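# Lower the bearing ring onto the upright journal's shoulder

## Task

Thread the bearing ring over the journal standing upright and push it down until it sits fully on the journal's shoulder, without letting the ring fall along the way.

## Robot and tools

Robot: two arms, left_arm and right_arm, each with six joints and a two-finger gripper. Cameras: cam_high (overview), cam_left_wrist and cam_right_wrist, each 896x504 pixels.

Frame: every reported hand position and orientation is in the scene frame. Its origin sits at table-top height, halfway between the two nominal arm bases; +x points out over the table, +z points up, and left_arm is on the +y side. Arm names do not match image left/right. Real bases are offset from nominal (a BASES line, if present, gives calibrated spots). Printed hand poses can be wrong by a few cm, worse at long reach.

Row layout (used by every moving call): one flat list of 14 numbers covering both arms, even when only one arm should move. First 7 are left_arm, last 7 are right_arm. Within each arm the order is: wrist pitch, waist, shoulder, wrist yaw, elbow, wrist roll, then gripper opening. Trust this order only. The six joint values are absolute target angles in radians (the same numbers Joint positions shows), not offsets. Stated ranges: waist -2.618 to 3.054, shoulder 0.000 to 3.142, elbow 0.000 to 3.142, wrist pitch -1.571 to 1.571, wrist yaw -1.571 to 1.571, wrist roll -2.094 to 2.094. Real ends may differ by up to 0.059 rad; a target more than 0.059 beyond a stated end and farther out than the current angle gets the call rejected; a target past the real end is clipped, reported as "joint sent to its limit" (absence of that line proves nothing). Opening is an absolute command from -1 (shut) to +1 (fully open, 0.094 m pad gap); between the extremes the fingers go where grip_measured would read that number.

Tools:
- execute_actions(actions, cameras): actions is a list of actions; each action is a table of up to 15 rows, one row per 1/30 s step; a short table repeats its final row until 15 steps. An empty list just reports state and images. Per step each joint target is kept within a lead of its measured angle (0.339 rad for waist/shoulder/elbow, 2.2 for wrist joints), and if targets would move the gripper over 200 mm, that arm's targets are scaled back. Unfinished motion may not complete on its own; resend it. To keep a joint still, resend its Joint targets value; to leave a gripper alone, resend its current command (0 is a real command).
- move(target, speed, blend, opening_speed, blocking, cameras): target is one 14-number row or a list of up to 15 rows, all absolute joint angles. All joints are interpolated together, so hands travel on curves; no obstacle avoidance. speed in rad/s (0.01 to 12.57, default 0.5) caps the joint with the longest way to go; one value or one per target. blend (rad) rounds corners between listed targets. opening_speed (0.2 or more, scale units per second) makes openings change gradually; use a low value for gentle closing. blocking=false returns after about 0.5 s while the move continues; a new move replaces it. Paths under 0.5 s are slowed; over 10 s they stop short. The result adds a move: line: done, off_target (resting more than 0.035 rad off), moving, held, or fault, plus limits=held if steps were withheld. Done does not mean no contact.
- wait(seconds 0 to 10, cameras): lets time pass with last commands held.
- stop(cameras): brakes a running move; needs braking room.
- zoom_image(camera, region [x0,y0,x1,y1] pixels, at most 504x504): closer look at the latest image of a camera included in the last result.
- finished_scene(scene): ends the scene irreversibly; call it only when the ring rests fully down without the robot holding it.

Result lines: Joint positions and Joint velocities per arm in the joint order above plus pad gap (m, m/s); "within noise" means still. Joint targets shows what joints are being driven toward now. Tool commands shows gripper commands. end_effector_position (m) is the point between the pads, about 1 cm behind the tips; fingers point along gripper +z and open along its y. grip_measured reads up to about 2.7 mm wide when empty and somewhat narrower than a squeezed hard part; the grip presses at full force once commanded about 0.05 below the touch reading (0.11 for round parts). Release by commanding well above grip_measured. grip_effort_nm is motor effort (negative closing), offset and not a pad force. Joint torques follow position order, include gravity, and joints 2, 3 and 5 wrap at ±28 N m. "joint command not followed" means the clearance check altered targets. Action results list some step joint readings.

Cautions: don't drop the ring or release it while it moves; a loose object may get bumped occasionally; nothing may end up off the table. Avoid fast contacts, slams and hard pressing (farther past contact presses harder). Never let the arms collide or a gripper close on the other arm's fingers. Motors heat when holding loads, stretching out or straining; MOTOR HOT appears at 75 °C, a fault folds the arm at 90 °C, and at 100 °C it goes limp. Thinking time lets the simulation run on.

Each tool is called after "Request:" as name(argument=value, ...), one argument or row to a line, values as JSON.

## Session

Request:
execute_actions(
  actions=[],
)

Request:
zoom_image(
  camera="cam_high",
  region=[220, 160, 680, 460],
)

Scene clock: 0.00 s.
left_arm: end_effector_position=(+0.4359, +0.3343, +0.1259) grip_measured=+1.000 grip_effort_nm=n/a end_effector_quat_wxyz=(+0.567, -0.062, +0.817, +0.079) | right_arm: end_effector_position=(+0.3744, -0.3715, +0.1162) grip_measured=+1.000 grip_effort_nm=n/a end_effector_quat_wxyz=(+0.566, +0.015, +0.824, -0.016)
Joint names: [wrist pitch, waist, shoulder, wrist yaw, elbow, wrist roll]
Joint positions: left_arm=[0.827 -0.025 1.561 -0.214 0.375 -0.017 0.094] | right_arm=[0.854 -0.012 1.565 -0.003 0.344 -0.011 0.094]
Joint velocities: within noise
Joint torques (N m): no reading
Heat: left arm: 32 °C; right arm: 34 °C.
Joint targets: left_arm=[0.827 -0.025 1.556 -0.213 0.381 -0.017] | right_arm=[0.860 -0.012 1.557 -0.003 0.354 -0.011]
Tool commands: left_gripper/opening=+1.0 right_gripper/opening=+1.0

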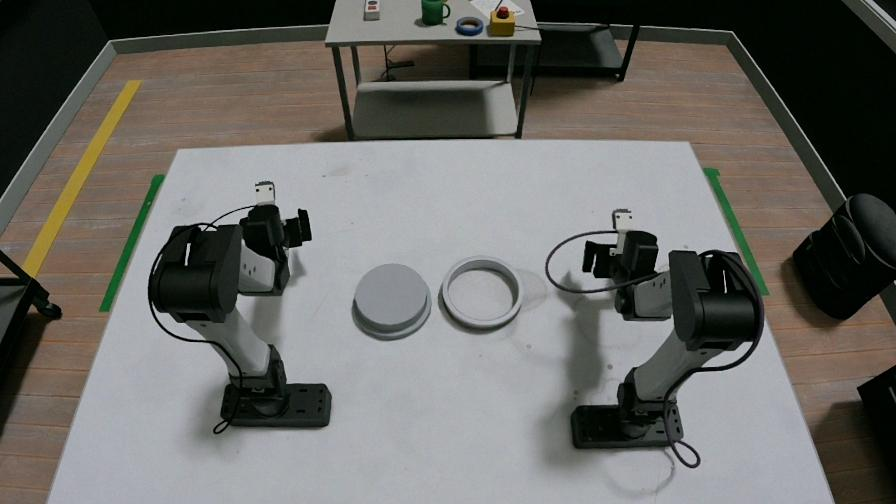

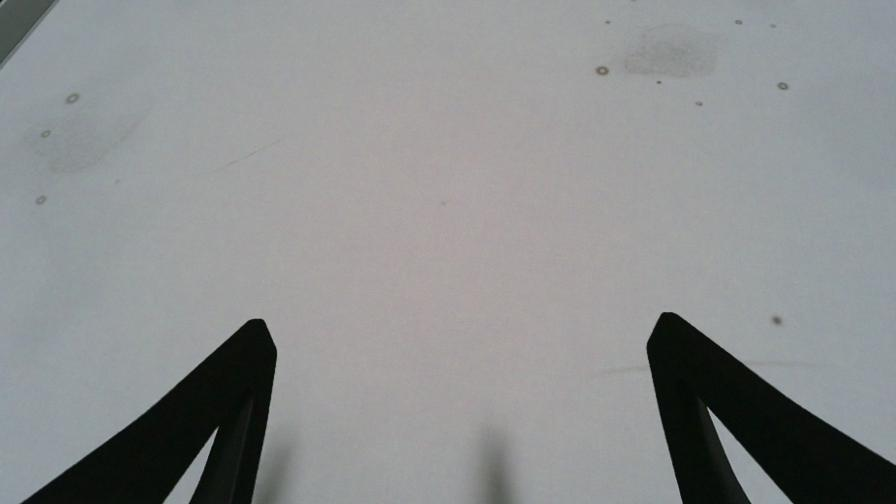

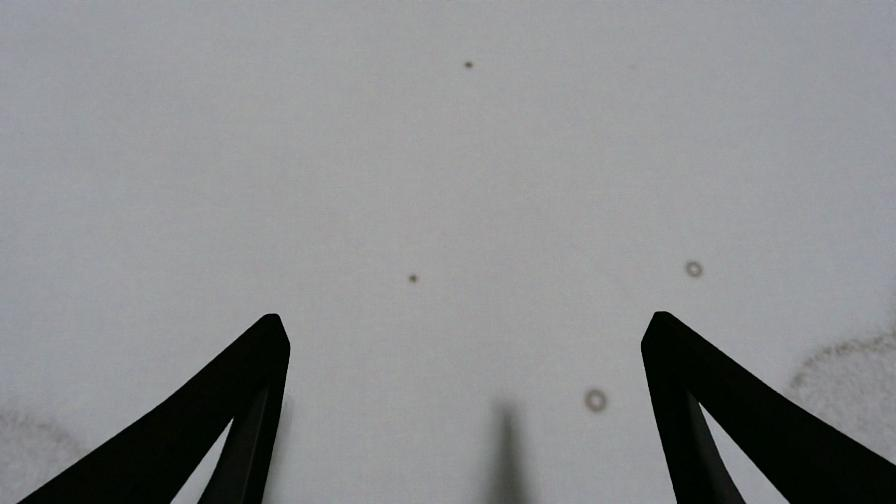

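Scaled by 1.096 from the camera's 896x504 image, which has a finer 1280x720 frame.

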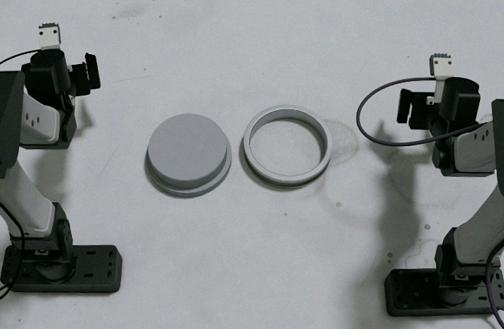

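Request:
move(
  target=[
    [0.827,-0.025,1.556,-0.213,0.381,-0.017,0.28,-0.5,0.3,1.55,0.0,1.25,0.0,-0.9],
    [0.827,-0.025,1.556,-0.213,0.381,-0.017,0.28,-1.195,0.736,2.116,0.0,1.86,0.0,-0.9],
  ],
  speed=[0.8, 0.7],
  blend=[0.1, 0.0],
  opening_speed=1.0,
)

Scene clock: 76.97 s.
left_arm: end_effector_position=(+0.4359, +0.3343, +0.1259) grip_measured=+0.283 grip_effort_nm=-0.149 end_effector_quat_wxyz=(+0.567, -0.062, +0.817, +0.079) | right_arm: end_effector_position=(+0.3197, -0.0694, +0.1196) grip_measured=-0.898 grip_effort_nm=-0.095 end_effector_quat_wxyz=(+0.055, -0.347, +0.936, +0.021)
Joint names: [wrist pitch, waist, shoulder, wrist yaw, elbow, wrist roll]
Joint positions: left_arm=[0.827 -0.025 1.561 -0.214 0.375 -0.017 0.06] | right_arm=[-1.163 0.742 2.114 -0.002 1.826 -0.006 0.005]
Joint velocities: within noise
Joint torques (N m): left_arm=[2.63 0.1 -5.94 -0.04 6.35 0] | right_arm=[0.23 -0.49 -9.26 0.11 10.58 0.09]
Heat: left arm: 35 °C; right arm: 37 °C.
Joint targets: left_arm=[0.827 -0.025 1.556 -0.213 0.381 -0.017] | right_arm=[-1.195 0.736 2.116 0.000 1.860 0.000]
move: done; blend cut to 0 rad at target 1

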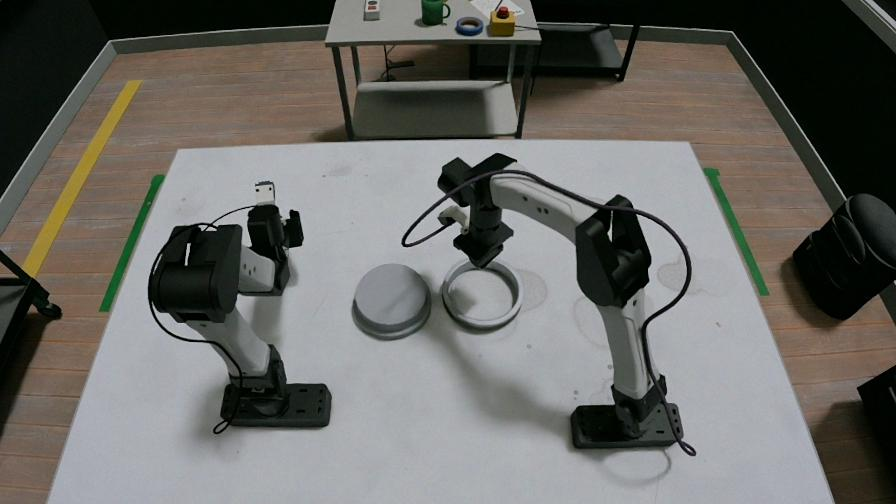

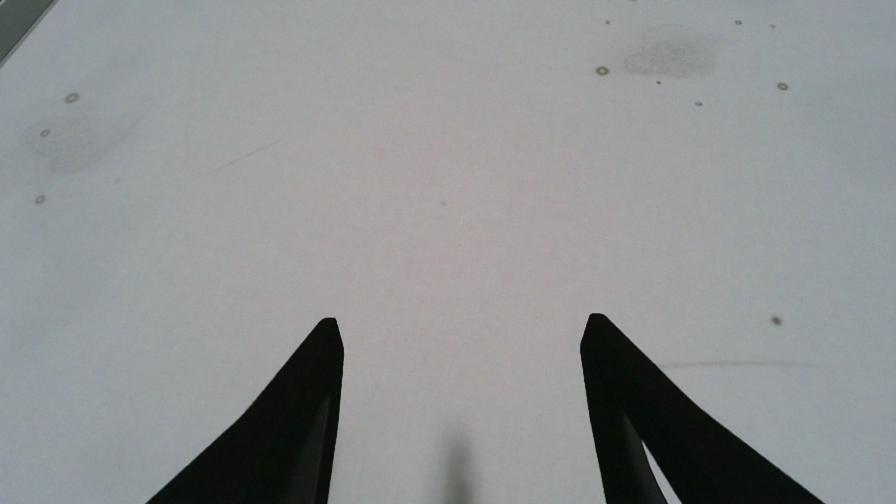

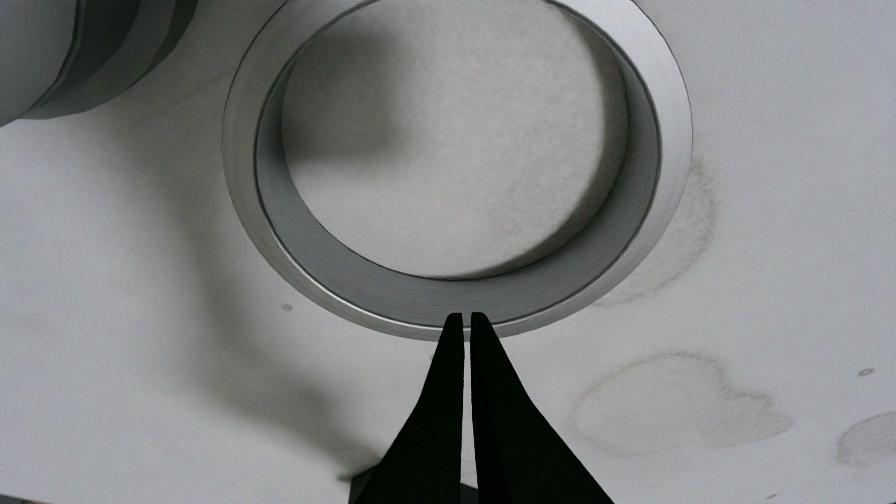

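Request:
move(
  target=[
    [0.827,-0.025,1.556,-0.213,0.381,-0.017,0.28,-0.845,0.736,2.195,0.0,1.589,0.0,-0.9],
    [0.827,-0.025,1.556,-0.213,0.381,-0.017,0.28,-0.733,0.657,2.01,0.0,1.292,0.0,-0.9],
    [0.827,-0.025,1.556,-0.213,0.381,-0.017,0.28,-0.66,0.556,1.845,0.0,1.055,0.0,-0.9],
  ],
  speed=[0.35, 0.12, 0.1],
  blend=[0.0, 0.05, 0.0],
)

Request:
zoom_image(
  camera="cam_high",
  region=[320, 220, 580, 380],
)

Scene clock: 95.47 s.
left_arm: end_effector_position=(+0.4359, +0.3343, +0.1259) grip_measured=+0.283 grip_effort_nm=-0.149 end_effector_quat_wxyz=(+0.567, -0.062, +0.817, +0.079) | right_arm: end_effector_position=(+0.2874, -0.1741, +0.0259) grip_measured=-0.898 grip_effort_nm=-0.076 end_effector_quat_wxyz=(+0.072, -0.263, +0.962, +0.028)
Joint names: [wrist pitch, waist, shoulder, wrist yaw, elbow, wrist roll]
Joint positions: left_arm=[0.827 -0.025 1.561 -0.214 0.375 -0.017 0.06] | right_arm=[-0.621 0.566 1.872 -0.016 1.076 -0.005 0.005]
Joint velocities: within noise
Joint torques (N m): left_arm=[2.63 0.1 -5.93 -0.04 6.35 0] | right_arm=[0.19 -0.95 -9.22 0.25 4.14 0.08]
Heat: left arm: 36 °C; right arm: 38 °C.
Joint targets: left_arm=[0.827 -0.025 1.556 -0.213 0.381 -0.017] | right_arm=[-0.660 0.556 1.845 0.000 1.055 0.000]
move: off_target (right_arm); right_arm: the wrist pitch is farthest, 0.039 rad from its target

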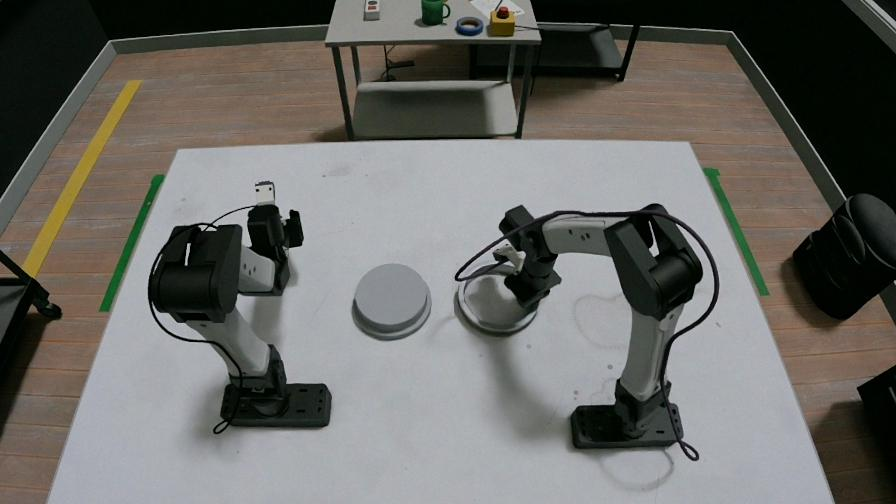

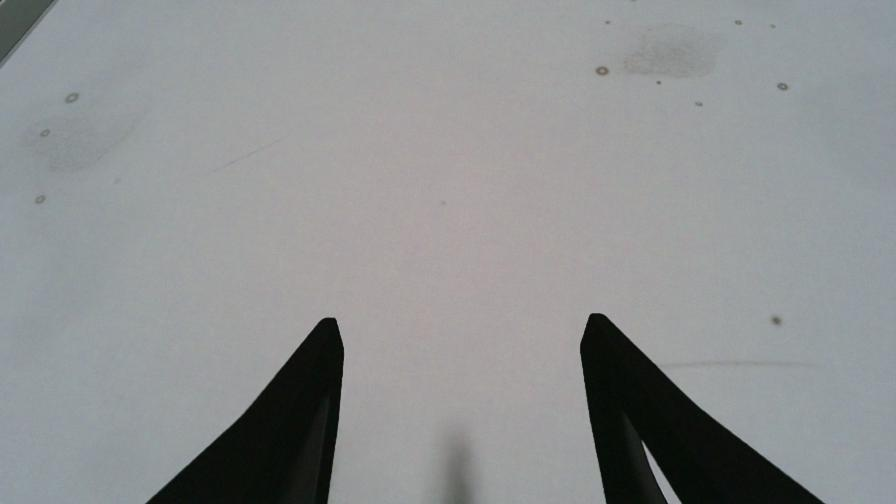

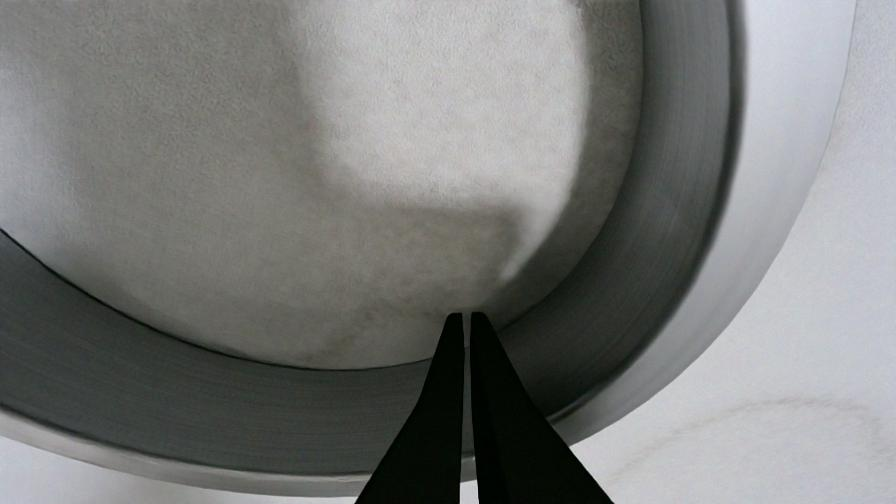

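Scaled by 1.938 from the camera's 896x504 image, which has a finer 1280x720 frame.

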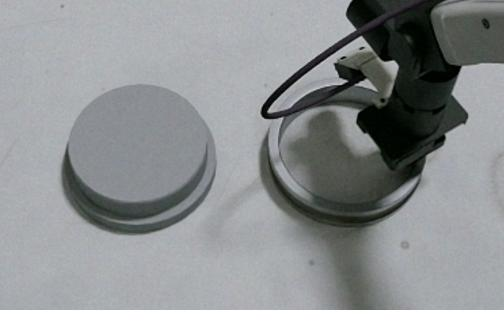

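Request:
move(
  target=[
    [0.827,-0.025,1.556,-0.213,0.381,-0.017,0.28,-0.648,0.527,1.816,0.0,1.013,0.0,-0.9],
    [0.827,-0.025,1.556,-0.213,0.381,-0.017,0.28,-0.66,0.555,1.82,0.0,1.03,0.0,-0.9],
    [0.827,-0.025,1.556,-0.213,0.381,-0.017,0.28,-1.03,0.555,1.68,0.0,1.27,0.0,-0.9],
    [-0.7,-0.4,1.2,0.7,1.1,0.8,0.28,-0.5,0.2,1.1,-0.5,0.8,-0.6,-0.9],
  ],
  speed=[0.06, 0.1, 0.4, 0.7],
  blend=[0.0, 0.01, 0.05, 0.0],
)

Request:
zoom_image(
  camera="cam_high",
  region=[320, 220, 580, 380],
)

Scene clock: 117.70 s.
left_arm: end_effector_position=(+0.3005, +0.0837, +0.2714) grip_measured=+0.283 grip_effort_nm=-0.149 end_effector_quat_wxyz=(+0.399, +0.587, +0.664, -0.236) | right_arm: end_effector_position=(+0.2798, -0.2232, +0.2073) grip_measured=-0.898 grip_effort_nm=-0.081 end_effector_quat_wxyz=(+0.398, -0.415, +0.806, +0.140)
Joint names: [wrist pitch, waist, shoulder, wrist yaw, elbow, wrist roll]
Joint positions: left_arm=[-0.686 -0.392 1.217 0.684 1.075 0.792 0.06] | right_arm=[-0.513 0.205 1.113 -0.478 0.814 -0.59 0.005]
Joint velocities: within noise
Joint torques (N m): left_arm=[1.78 -0.69 -5.53 0.46 10.02 0.07] | right_arm=[1.71 -0.51 -3.7 -0.4 6.74 -0.1]
Heat: left arm: 36 °C; right arm: 39 °C.
Joint targets: left_arm=[-0.700 -0.400 1.200 0.700 1.100 0.800] | right_arm=[-0.500 0.200 1.100 -0.500 0.800 -0.600]
move: done

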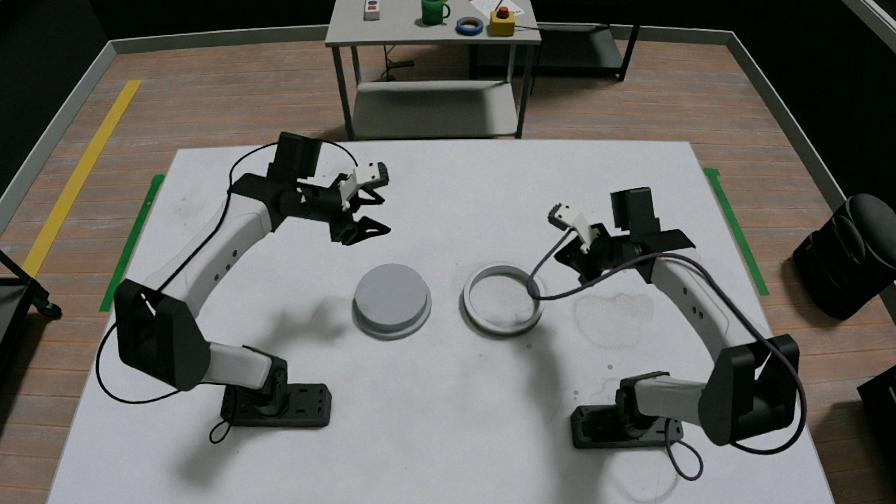

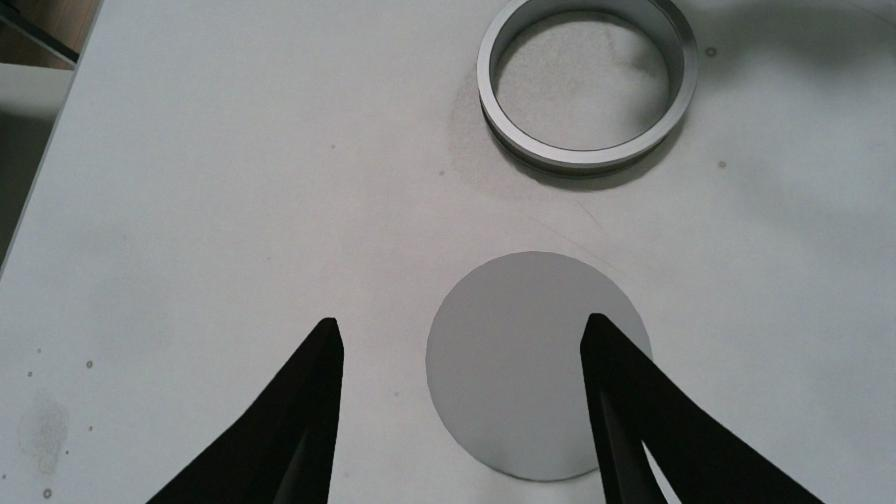

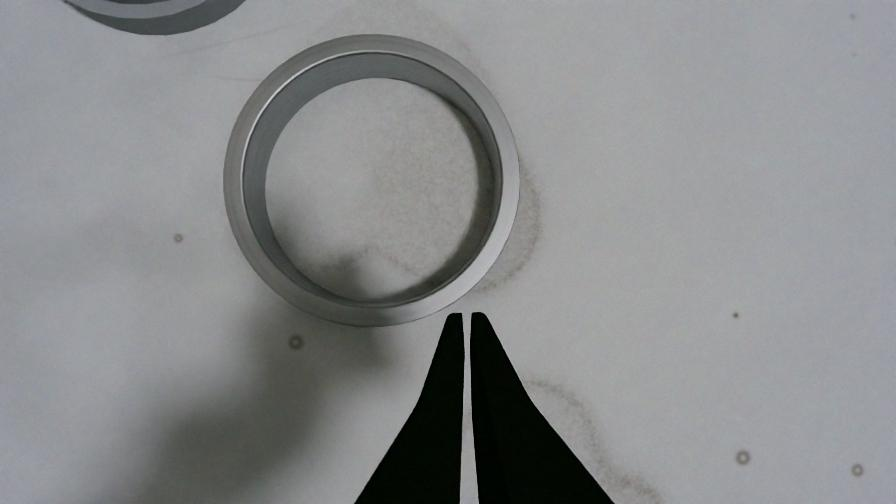

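Scaled by 1.938 from the camera's 896x504 image, which has a finer 1280x720 frame.

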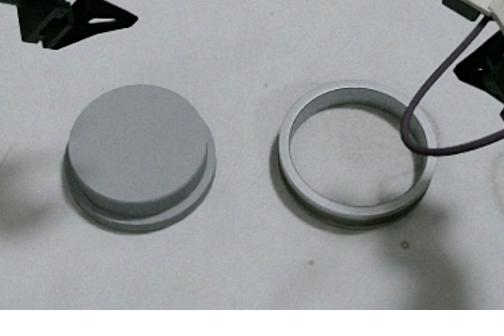

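Request:
move(
  target=[
    [-0.7,-0.4,1.2,0.7,1.1,0.8,0.28,-1.166,0.62,2.061,0.0,1.776,0.0,-0.9],
    [-0.7,-0.4,1.2,0.7,1.1,0.8,0.28,-0.81,0.62,2.15,0.0,1.51,0.0,-0.9],
    [-0.7,-0.4,1.2,0.7,1.1,0.8,0.28,-0.9265,0.55,2.325,0.0,1.81,0.0,-0.9],
  ],
  speed=[0.7, 0.4, 0.1],
  blend=[0.02, 0.0, 0.0],
)

Request:
zoom_image(
  camera="cam_high",
  region=[320, 220, 580, 380],
)

Scene clock: 180.53 s.
left_arm: end_effector_position=(+0.3003, +0.0837, +0.2713) grip_measured=+0.283 grip_effort_nm=-0.144 end_effector_quat_wxyz=(+0.398, +0.587, +0.664, -0.236) | right_arm: end_effector_position=(+0.3841, -0.1203, +0.0252) grip_measured=-0.899 grip_effort_nm=-0.076 end_effector_quat_wxyz=(+0.040, -0.262, +0.964, +0.018)
Joint names: [wrist pitch, waist, shoulder, wrist yaw, elbow, wrist roll]
Joint positions: left_arm=[-0.686 -0.392 1.217 0.684 1.075 0.792 0.06] | right_arm=[-0.943 0.561 2.312 -0.015 1.772 -0.006 0.005]
Joint velocities: within noise
Joint torques (N m): left_arm=[1.78 -0.68 -5.53 0.45 10.02 0.07] | right_arm=[0.64 -1.09 -9.42 0.25 10.62 0.08]
Heat: left arm: 38 °C; right arm: 40 °C.
Joint targets: left_arm=[-0.700 -0.400 1.200 0.700 1.100 0.800] | right_arm=[-0.927 0.550 2.325 0.000 1.810 0.000]
move: off_target (right_arm); right_arm: the elbow is farthest, 0.038 rad from its target

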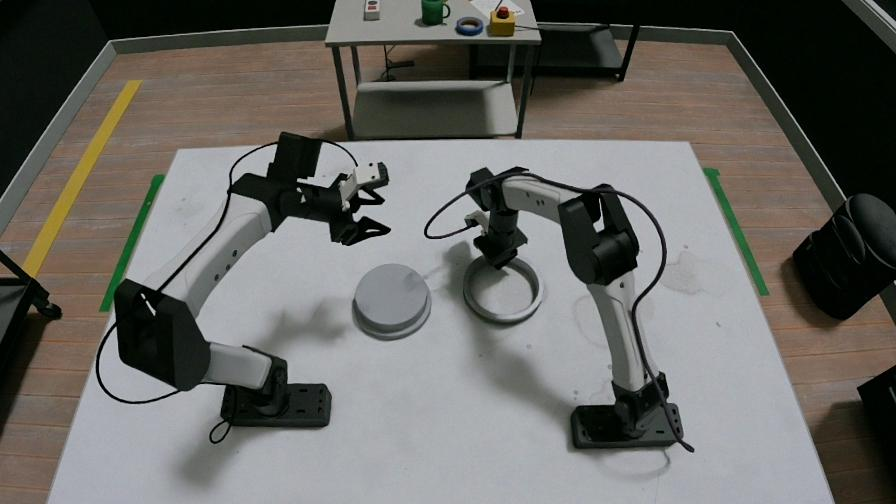

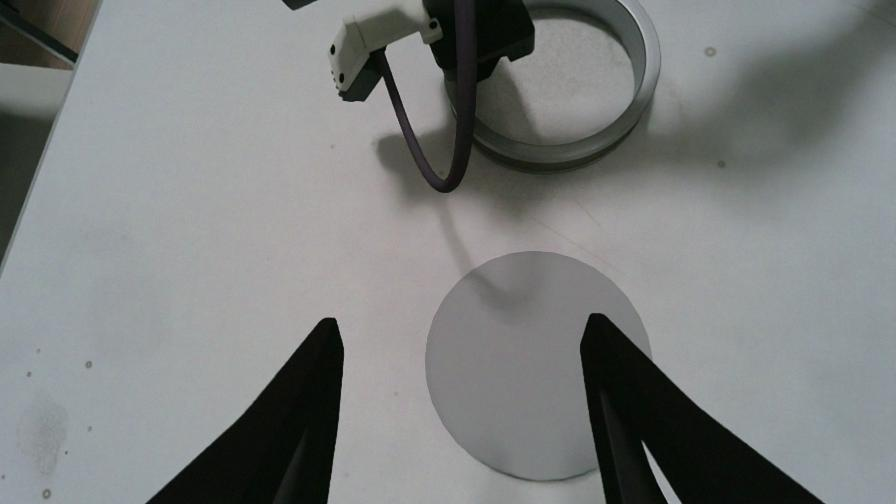

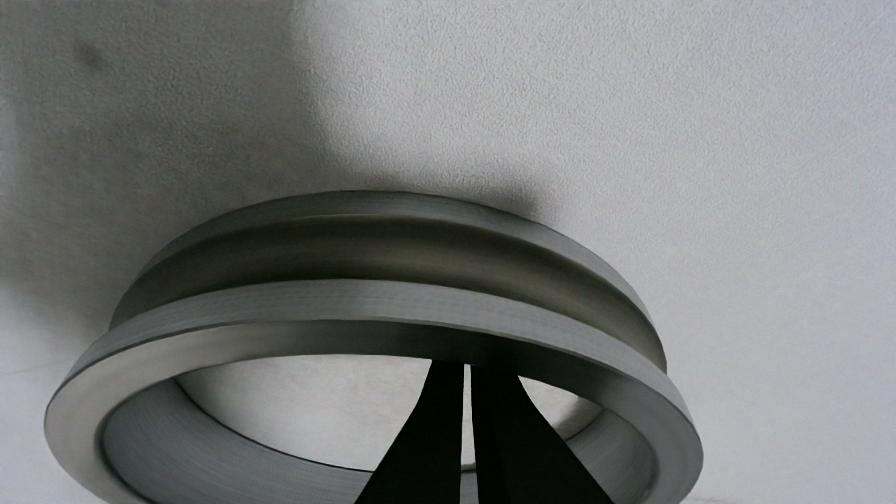

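Scaled by 1.938 from the camera's 896x504 image, which has a finer 1280x720 frame.

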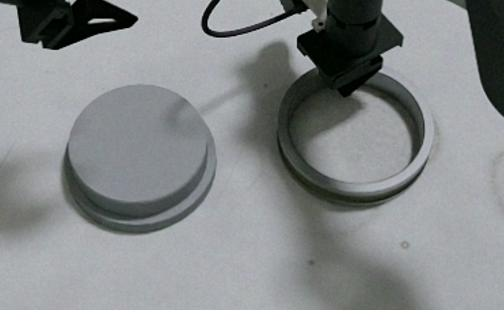

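Request:
move(
  target=[
    [-0.7,-0.4,1.2,0.7,1.1,0.8,0.28,-0.93,0.56,2.29,0.0,1.77,0.0,-0.9],
    [-0.7,-0.4,1.2,0.7,1.1,0.8,0.28,-1.25,0.55,2.25,0.0,2.08,0.0,-0.9],
    [-0.7,-0.4,1.2,0.7,1.1,0.8,0.28,-0.5,0.2,1.1,-0.5,0.8,-0.6,-0.9],
  ],
  speed=[0.1, 0.4, 0.8],
  blend=[0.01, 0.05, 0.0],
  cameras=["cam_high"],
)

Request:
move(
  target=[
    [-0.7,-0.4,1.2,0.7,1.1,0.8,0.28,-0.5,0.2,1.1,-0.5,0.8,-0.6,0.28],
    [-0.7,-0.56,2.1,1.0,1.5,1.3,0.28,-0.1,-0.05,1.3,-0.9,0.45,-0.95,0.28],
    [-0.668,-0.59,2.22,0.99,1.505,1.289,0.28,0.08,0.0,1.39,-0.875,0.405,-0.88,0.28],
    [-0.476,-0.59,2.353,0.983,1.423,1.289,0.28,0.513,0.003,1.718,-0.872,0.305,-0.88,0.28],
  ],
  speed=[1.0, 0.7, 0.4, 0.3],
  blend=[0.0, 0.05, 0.0, 0.0],
  opening_speed=1.5,
)

Request:
zoom_image(
  camera="cam_high",
  region=[360, 200, 620, 360],
)

Scene clock: 221.67 s.
left_arm: end_effector_position=(+0.3002, +0.0837, +0.2713) grip_measured=+0.283 grip_effort_nm=-0.144 end_effector_quat_wxyz=(+0.398, +0.587, +0.664, -0.236) | right_arm: end_effector_position=(+0.2796, -0.2233, +0.2073) grip_measured=-0.899 grip_effort_nm=-0.076 end_effector_quat_wxyz=(+0.398, -0.415, +0.806, +0.140)
Joint names: [wrist pitch, waist, shoulder, wrist yaw, elbow, wrist roll]
Joint positions: left_arm=[-0.687 -0.392 1.217 0.684 1.075 0.792 0.06] | right_arm=[-0.514 0.205 1.112 -0.478 0.813 -0.59 0.005]
Joint velocities: within noise
Joint torques (N m): left_arm=[1.78 -0.69 -5.53 0.45 10.03 0.07] | right_arm=[1.68 -0.43 -3.63 -0.4 6.84 -0.1]
Heat: left arm: 39 °C; right arm: 45 °C.
Joint targets: left_arm=[-0.700 -0.400 1.200 0.700 1.100 0.800] | right_arm=[-0.500 0.200 1.100 -0.500 0.800 -0.600]
move: done
Images, in order (width x height): cam_high 896x504.

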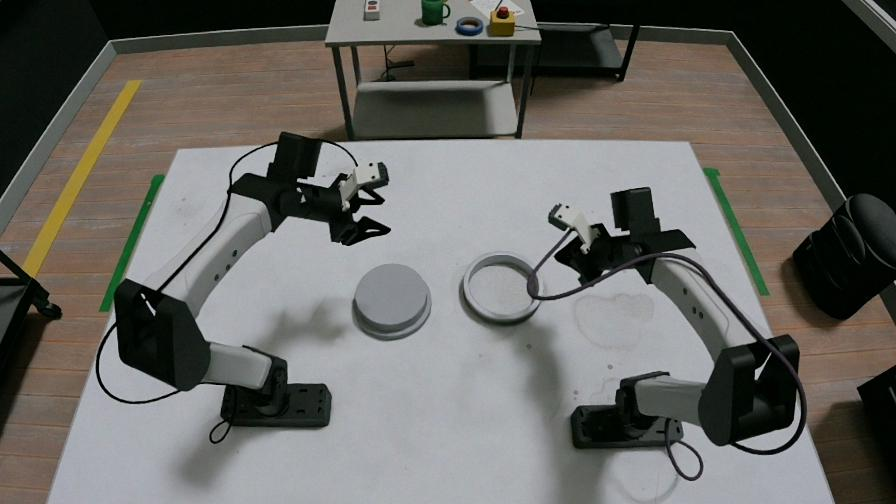

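Scene clock: 226.67 s.
left_arm: end_effector_position=(+0.3320, -0.0576, +0.0530) grip_measured=+0.283 grip_effort_nm=-0.139 end_effector_quat_wxyz=(+0.255, +0.717, +0.484, -0.432) | right_arm: end_effector_position=(+0.2665, -0.2341, +0.0347) grip_measured=+0.278 grip_effort_nm=0.105 end_effector_quat_wxyz=(+0.444, -0.478, +0.726, +0.216)
Joint names: [wrist pitch, waist, shoulder, wrist yaw, elbow, wrist roll]
Joint positions: left_arm=[-0.518 -0.582 2.285 1.037 1.452 1.256 0.06] | right_arm=[0.501 -0.002 1.712 -0.857 0.315 -0.887 0.06]
Joint velocities: within noise
Joint torques (N m): left_arm=[1.35 -0.65 -6.37 -0.01 3.3 0.33] | right_arm=[1.45 0.59 -3.81 -0.5 2.96 0.11]
Heat: left arm: 39 °C; right arm: 43 °C.
Joint targets: left_arm=[-0.476 -0.590 2.353 0.983 1.423 1.289] | right_arm=[0.513 0.003 1.718 -0.872 0.305 -0.880]
move: off_target (left_arm); left_arm: the shoulder is farthest, 0.068 rad from its target

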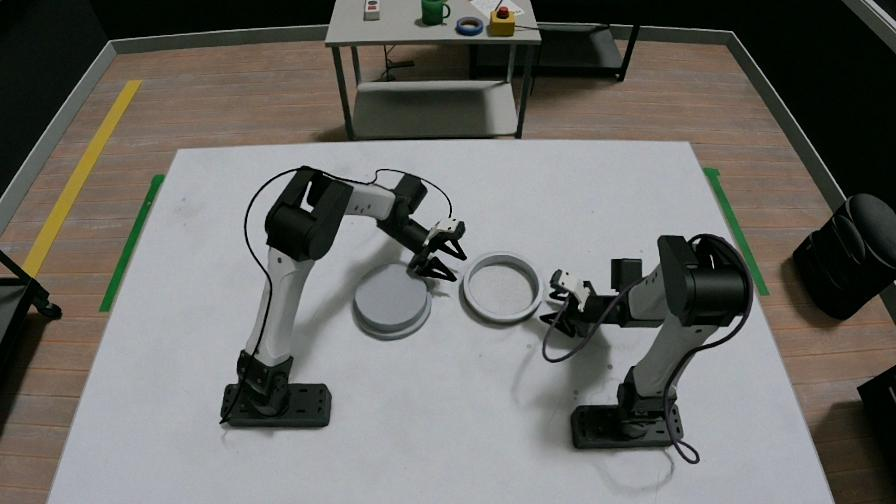

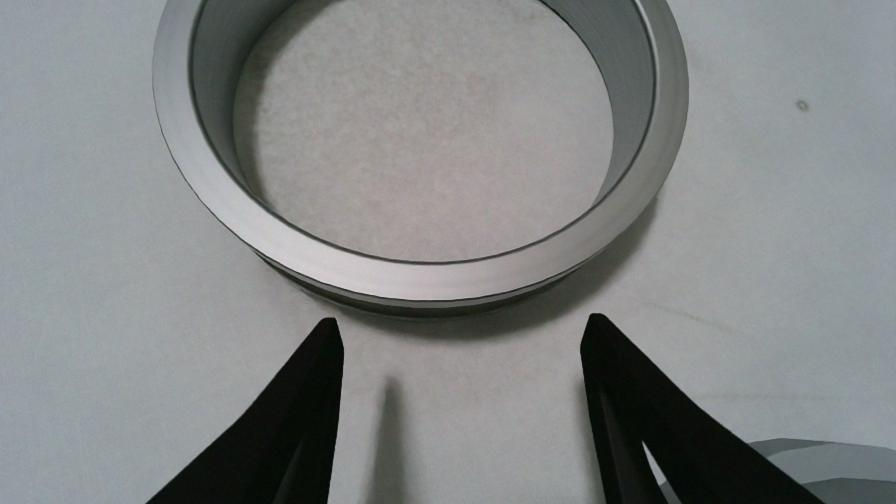

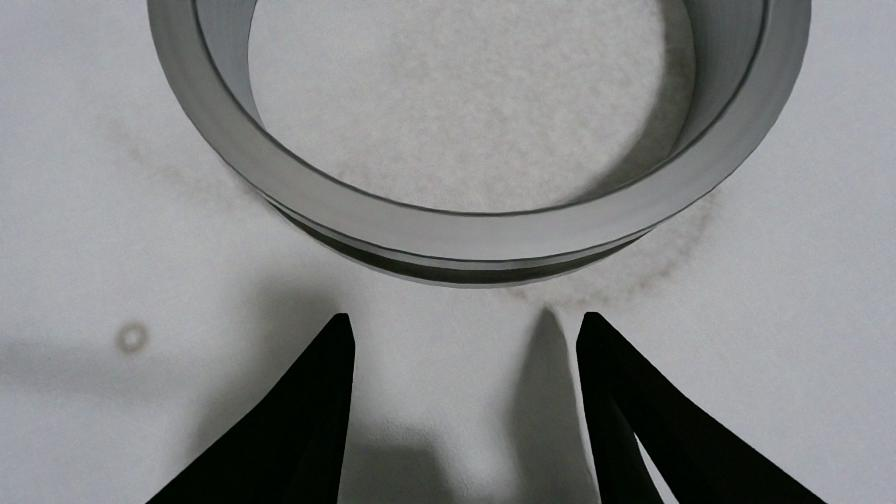

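Scaled by 1.938 from the camera's 896x504 image, which has a finer 1280x720 frame.

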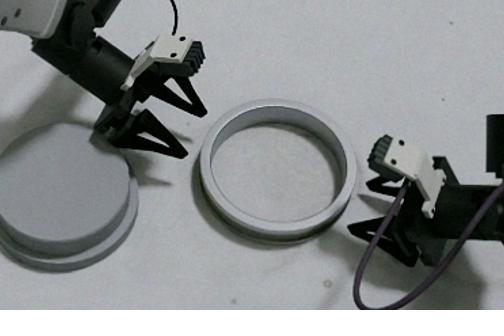

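Request:
move(
  target=[-0.60,-0.59,2.20,1.0,1.50,1.289,0.28,0.513,0.003,1.718,-0.872,0.305,-0.88,0.28],
  speed=0.2,
)

Request:
zoom_image(
  camera="cam_high",
  region=[330, 180, 570, 340],
)

Scene clock: 235.00 s.
left_arm: end_effector_position=(+0.3337, -0.0565, +0.0685) grip_measured=+0.283 grip_effort_nm=-0.139 end_effector_quat_wxyz=(+0.256, +0.726, +0.481, -0.421) | right_arm: end_effector_position=(+0.2666, -0.2341, +0.0348) grip_measured=+0.278 grip_effort_nm=0.105 end_effector_quat_wxyz=(+0.445, -0.478, +0.726, +0.216)
Joint names: [wrist pitch, waist, shoulder, wrist yaw, elbow, wrist roll]
Joint positions: left_arm=[-0.585 -0.583 2.25 1.015 1.478 1.281 0.06] | right_arm=[0.502 -0.002 1.712 -0.857 0.315 -0.887 0.06]
Joint velocities: within noise
Joint torques (N m): left_arm=[0.65 -0.61 -15.65 0.38 8.17 0.09] | right_arm=[1.44 0.59 -3.82 -0.48 3.08 0.11]
Heat: left arm: 38 °C; right arm: 42 °C.
Joint targets: left_arm=[-0.600 -0.590 2.200 1.000 1.500 1.289] | right_arm=[0.513 0.003 1.718 -0.872 0.305 -0.880]
move: off_target (left_arm); left_arm: the shoulder is farthest, 0.050 rad from its target

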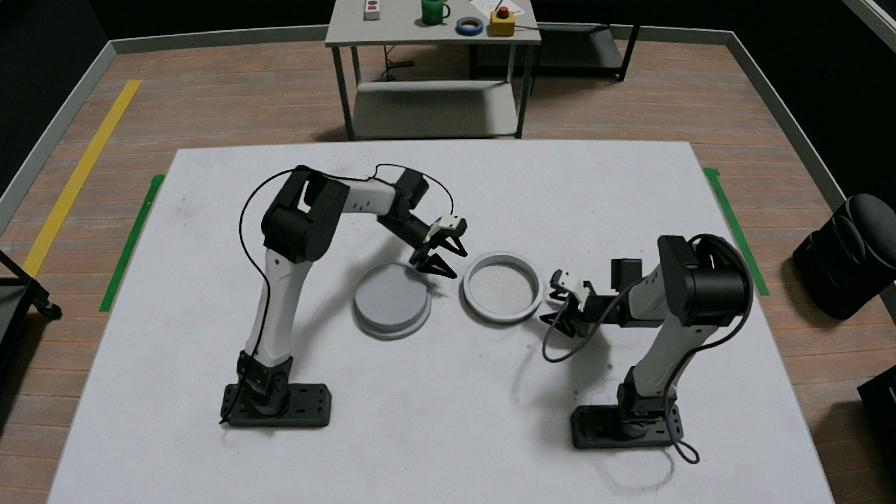

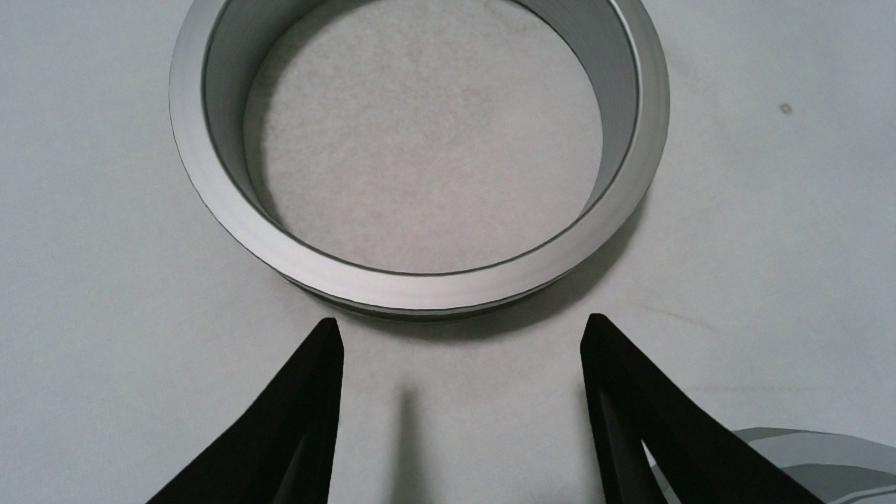

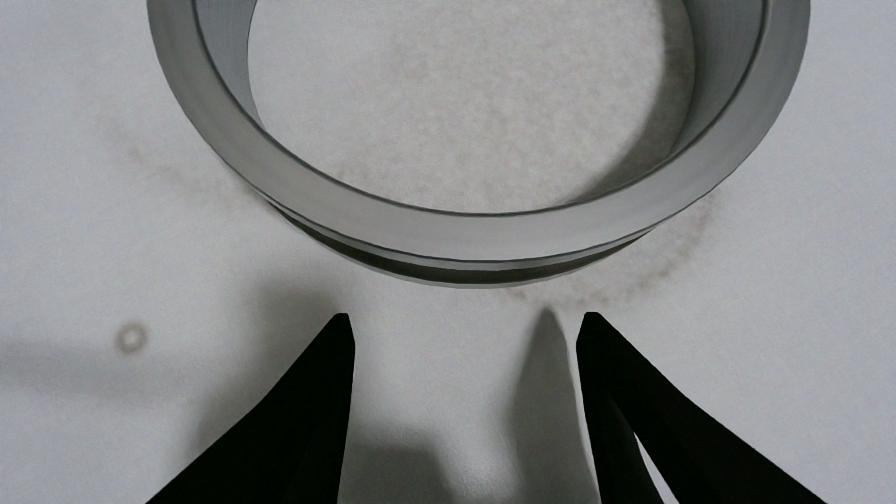

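Scaled by 2.100 from the camera's 896x504 image, which has a finer 1280x720 frame.

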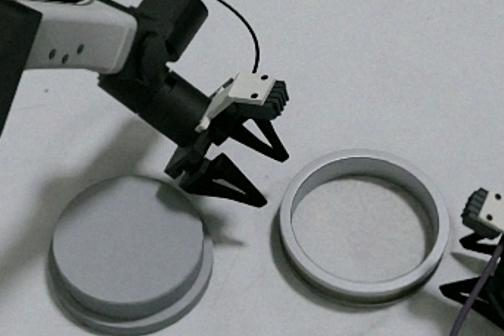

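Request:
move(
  target=[
    [-0.65,-0.56,2.1,0.98,1.5,1.289,0.28,0.33,-0.11,1.692,-0.905,0.332,-1.055,0.28],
    [-0.7,-0.4,1.2,0.7,1.1,0.8,0.28,-0.1,-0.1,1.3,-0.9,0.5,-1.0,0.28],
    [-0.7,-0.4,1.2,0.7,1.1,0.8,0.28,-0.5,0.2,1.1,-0.5,0.8,-0.6,-0.9],
    [-0.7,-0.4,1.2,0.7,1.1,0.8,0.28,-1.14,0.642,2.009,0.0,1.70,0.0,-0.9],
  ],
  speed=[0.3, 0.6, 0.8, 0.8],
  blend=[0.02, 0.05, 0.0, 0.0],
  opening_speed=1.5,
  cameras=["cam_high", "cam_right_wrist"],
)

Request:
move(
  target=[
    [-0.7,-0.4,1.2,0.7,1.1,0.8,0.28,-0.79,0.642,2.106,0.0,1.44,0.0,-0.9],
    [-0.7,-0.4,1.2,0.7,1.1,0.8,0.28,-0.72,0.552,1.96,0.0,1.23,0.0,-0.9],
    [-0.7,-0.4,1.2,0.7,1.1,0.8,0.28,-0.645,0.462,1.818,0.0,1.022,0.0,-0.9],
  ],
  speed=[0.4, 0.12, 0.08],
  blend=[0.0, 0.03, 0.0],
  cameras=["cam_high", "cam_right_wrist"],
)

Request:
zoom_image(
  camera="cam_high",
  region=[320, 220, 580, 380],
)

Scene clock: 290.13 s.
left_arm: end_effector_position=(+0.2967, +0.0751, +0.2901) grip_measured=+0.283 grip_effort_nm=-0.139 end_effector_quat_wxyz=(+0.416, +0.600, +0.638, -0.243) | right_arm: end_effector_position=(+0.3238, -0.1165, +0.1189) grip_measured=-0.898 grip_effort_nm=-0.095 end_effector_quat_wxyz=(+0.055, -0.302, +0.952, +0.023)
Joint names: [wrist pitch, waist, shoulder, wrist yaw, elbow, wrist roll]
Joint positions: left_arm=[-0.687 -0.409 1.213 0.714 1.114 0.807 0.06] | right_arm=[-1.108 0.644 2.009 -0.012 1.665 -0.007 0.005]
Joint velocities: within noise
Joint torques (N m): left_arm=[1.83 0.92 -5.19 0.16 6.39 -0.08] | right_arm=[0.23 -0.13 -8.65 0.18 10.63 0.11]
Heat: left arm: 50 °C; right arm: 38 °C.
Joint targets: left_arm=[-0.700 -0.400 1.200 0.700 1.100 0.800] | right_arm=[-1.140 0.642 2.009 0.000 1.700 0.000]
move: done
Images, in order (width x height): cam_high 896x504, cam_right_wrist 896x504.

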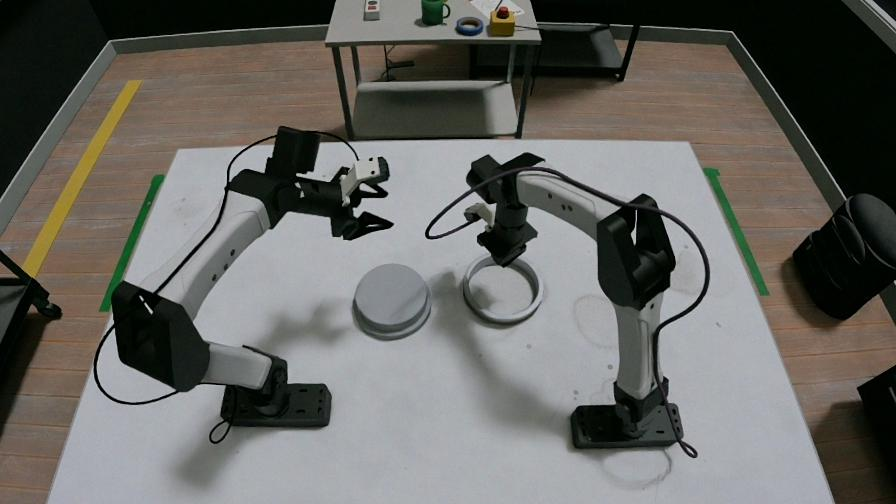

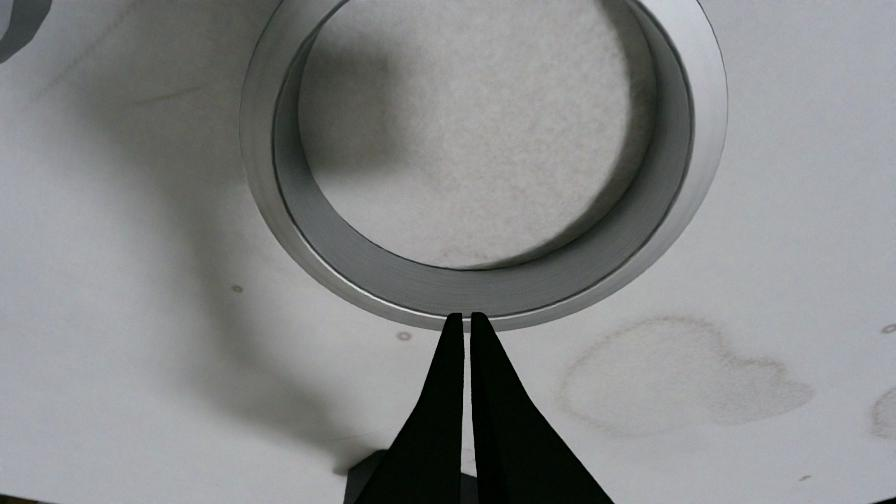

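Scene clock: 295.73 s.
left_arm: end_effector_position=(+0.2967, +0.0751, +0.2901) grip_measured=+0.283 grip_effort_nm=-0.139 end_effector_quat_wxyz=(+0.416, +0.600, +0.638, -0.243) | right_arm: end_effector_position=(+0.2991, -0.2043, +0.0286) grip_measured=-0.898 grip_effort_nm=-0.081 end_effector_quat_wxyz=(+0.081, -0.218, +0.972, +0.027)
Joint names: [wrist pitch, waist, shoulder, wrist yaw, elbow, wrist roll]
Joint positions: left_arm=[-0.687 -0.409 1.213 0.714 1.114 0.807 0.06] | right_arm=[-0.604 0.472 1.842 -0.018 1.044 -0.005 0.005]
Joint velocities: within noise
Joint torques (N m): left_arm=[1.83 0.92 -5.19 0.16 6.41 -0.08] | right_arm=[0.22 -1.05 -8.77 0.27 4.03 0.09]
Heat: left arm: 49 °C; right arm: 38 °C.
Joint targets: left_arm=[-0.700 -0.400 1.200 0.700 1.100 0.800] | right_arm=[-0.645 0.462 1.818 0.000 1.022 0.000]
move: off_target (right_arm); right_arm: the wrist pitch is farthest, 0.041 rad from its target
Images, in order (width x height): cam_high 896x504, cam_right_wrist 896x504.

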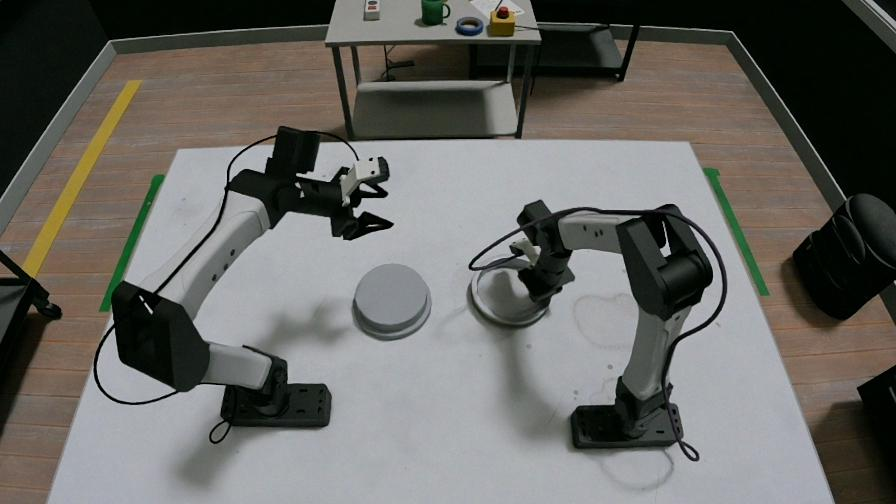

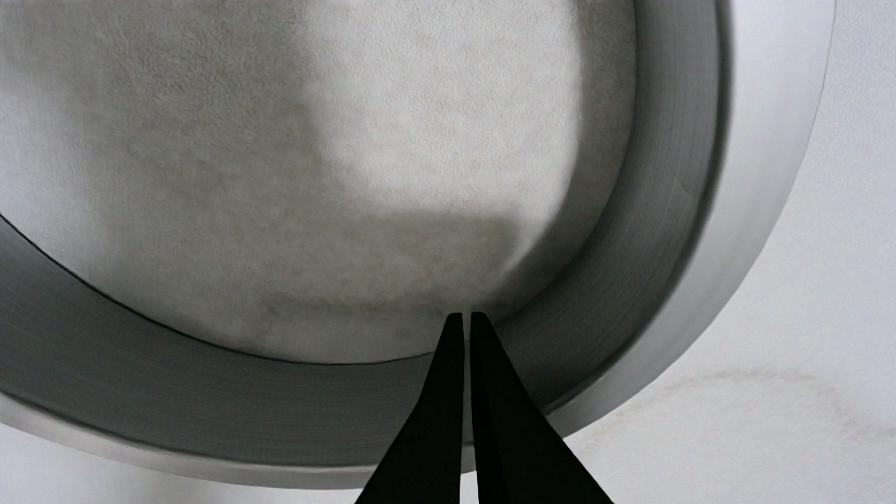

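Scaled by 1.938 from the camera's 896x504 image, which has a finer 1280x720 frame.

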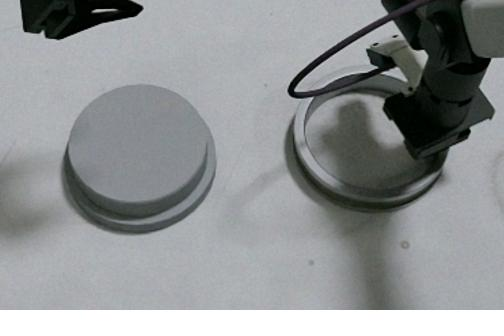

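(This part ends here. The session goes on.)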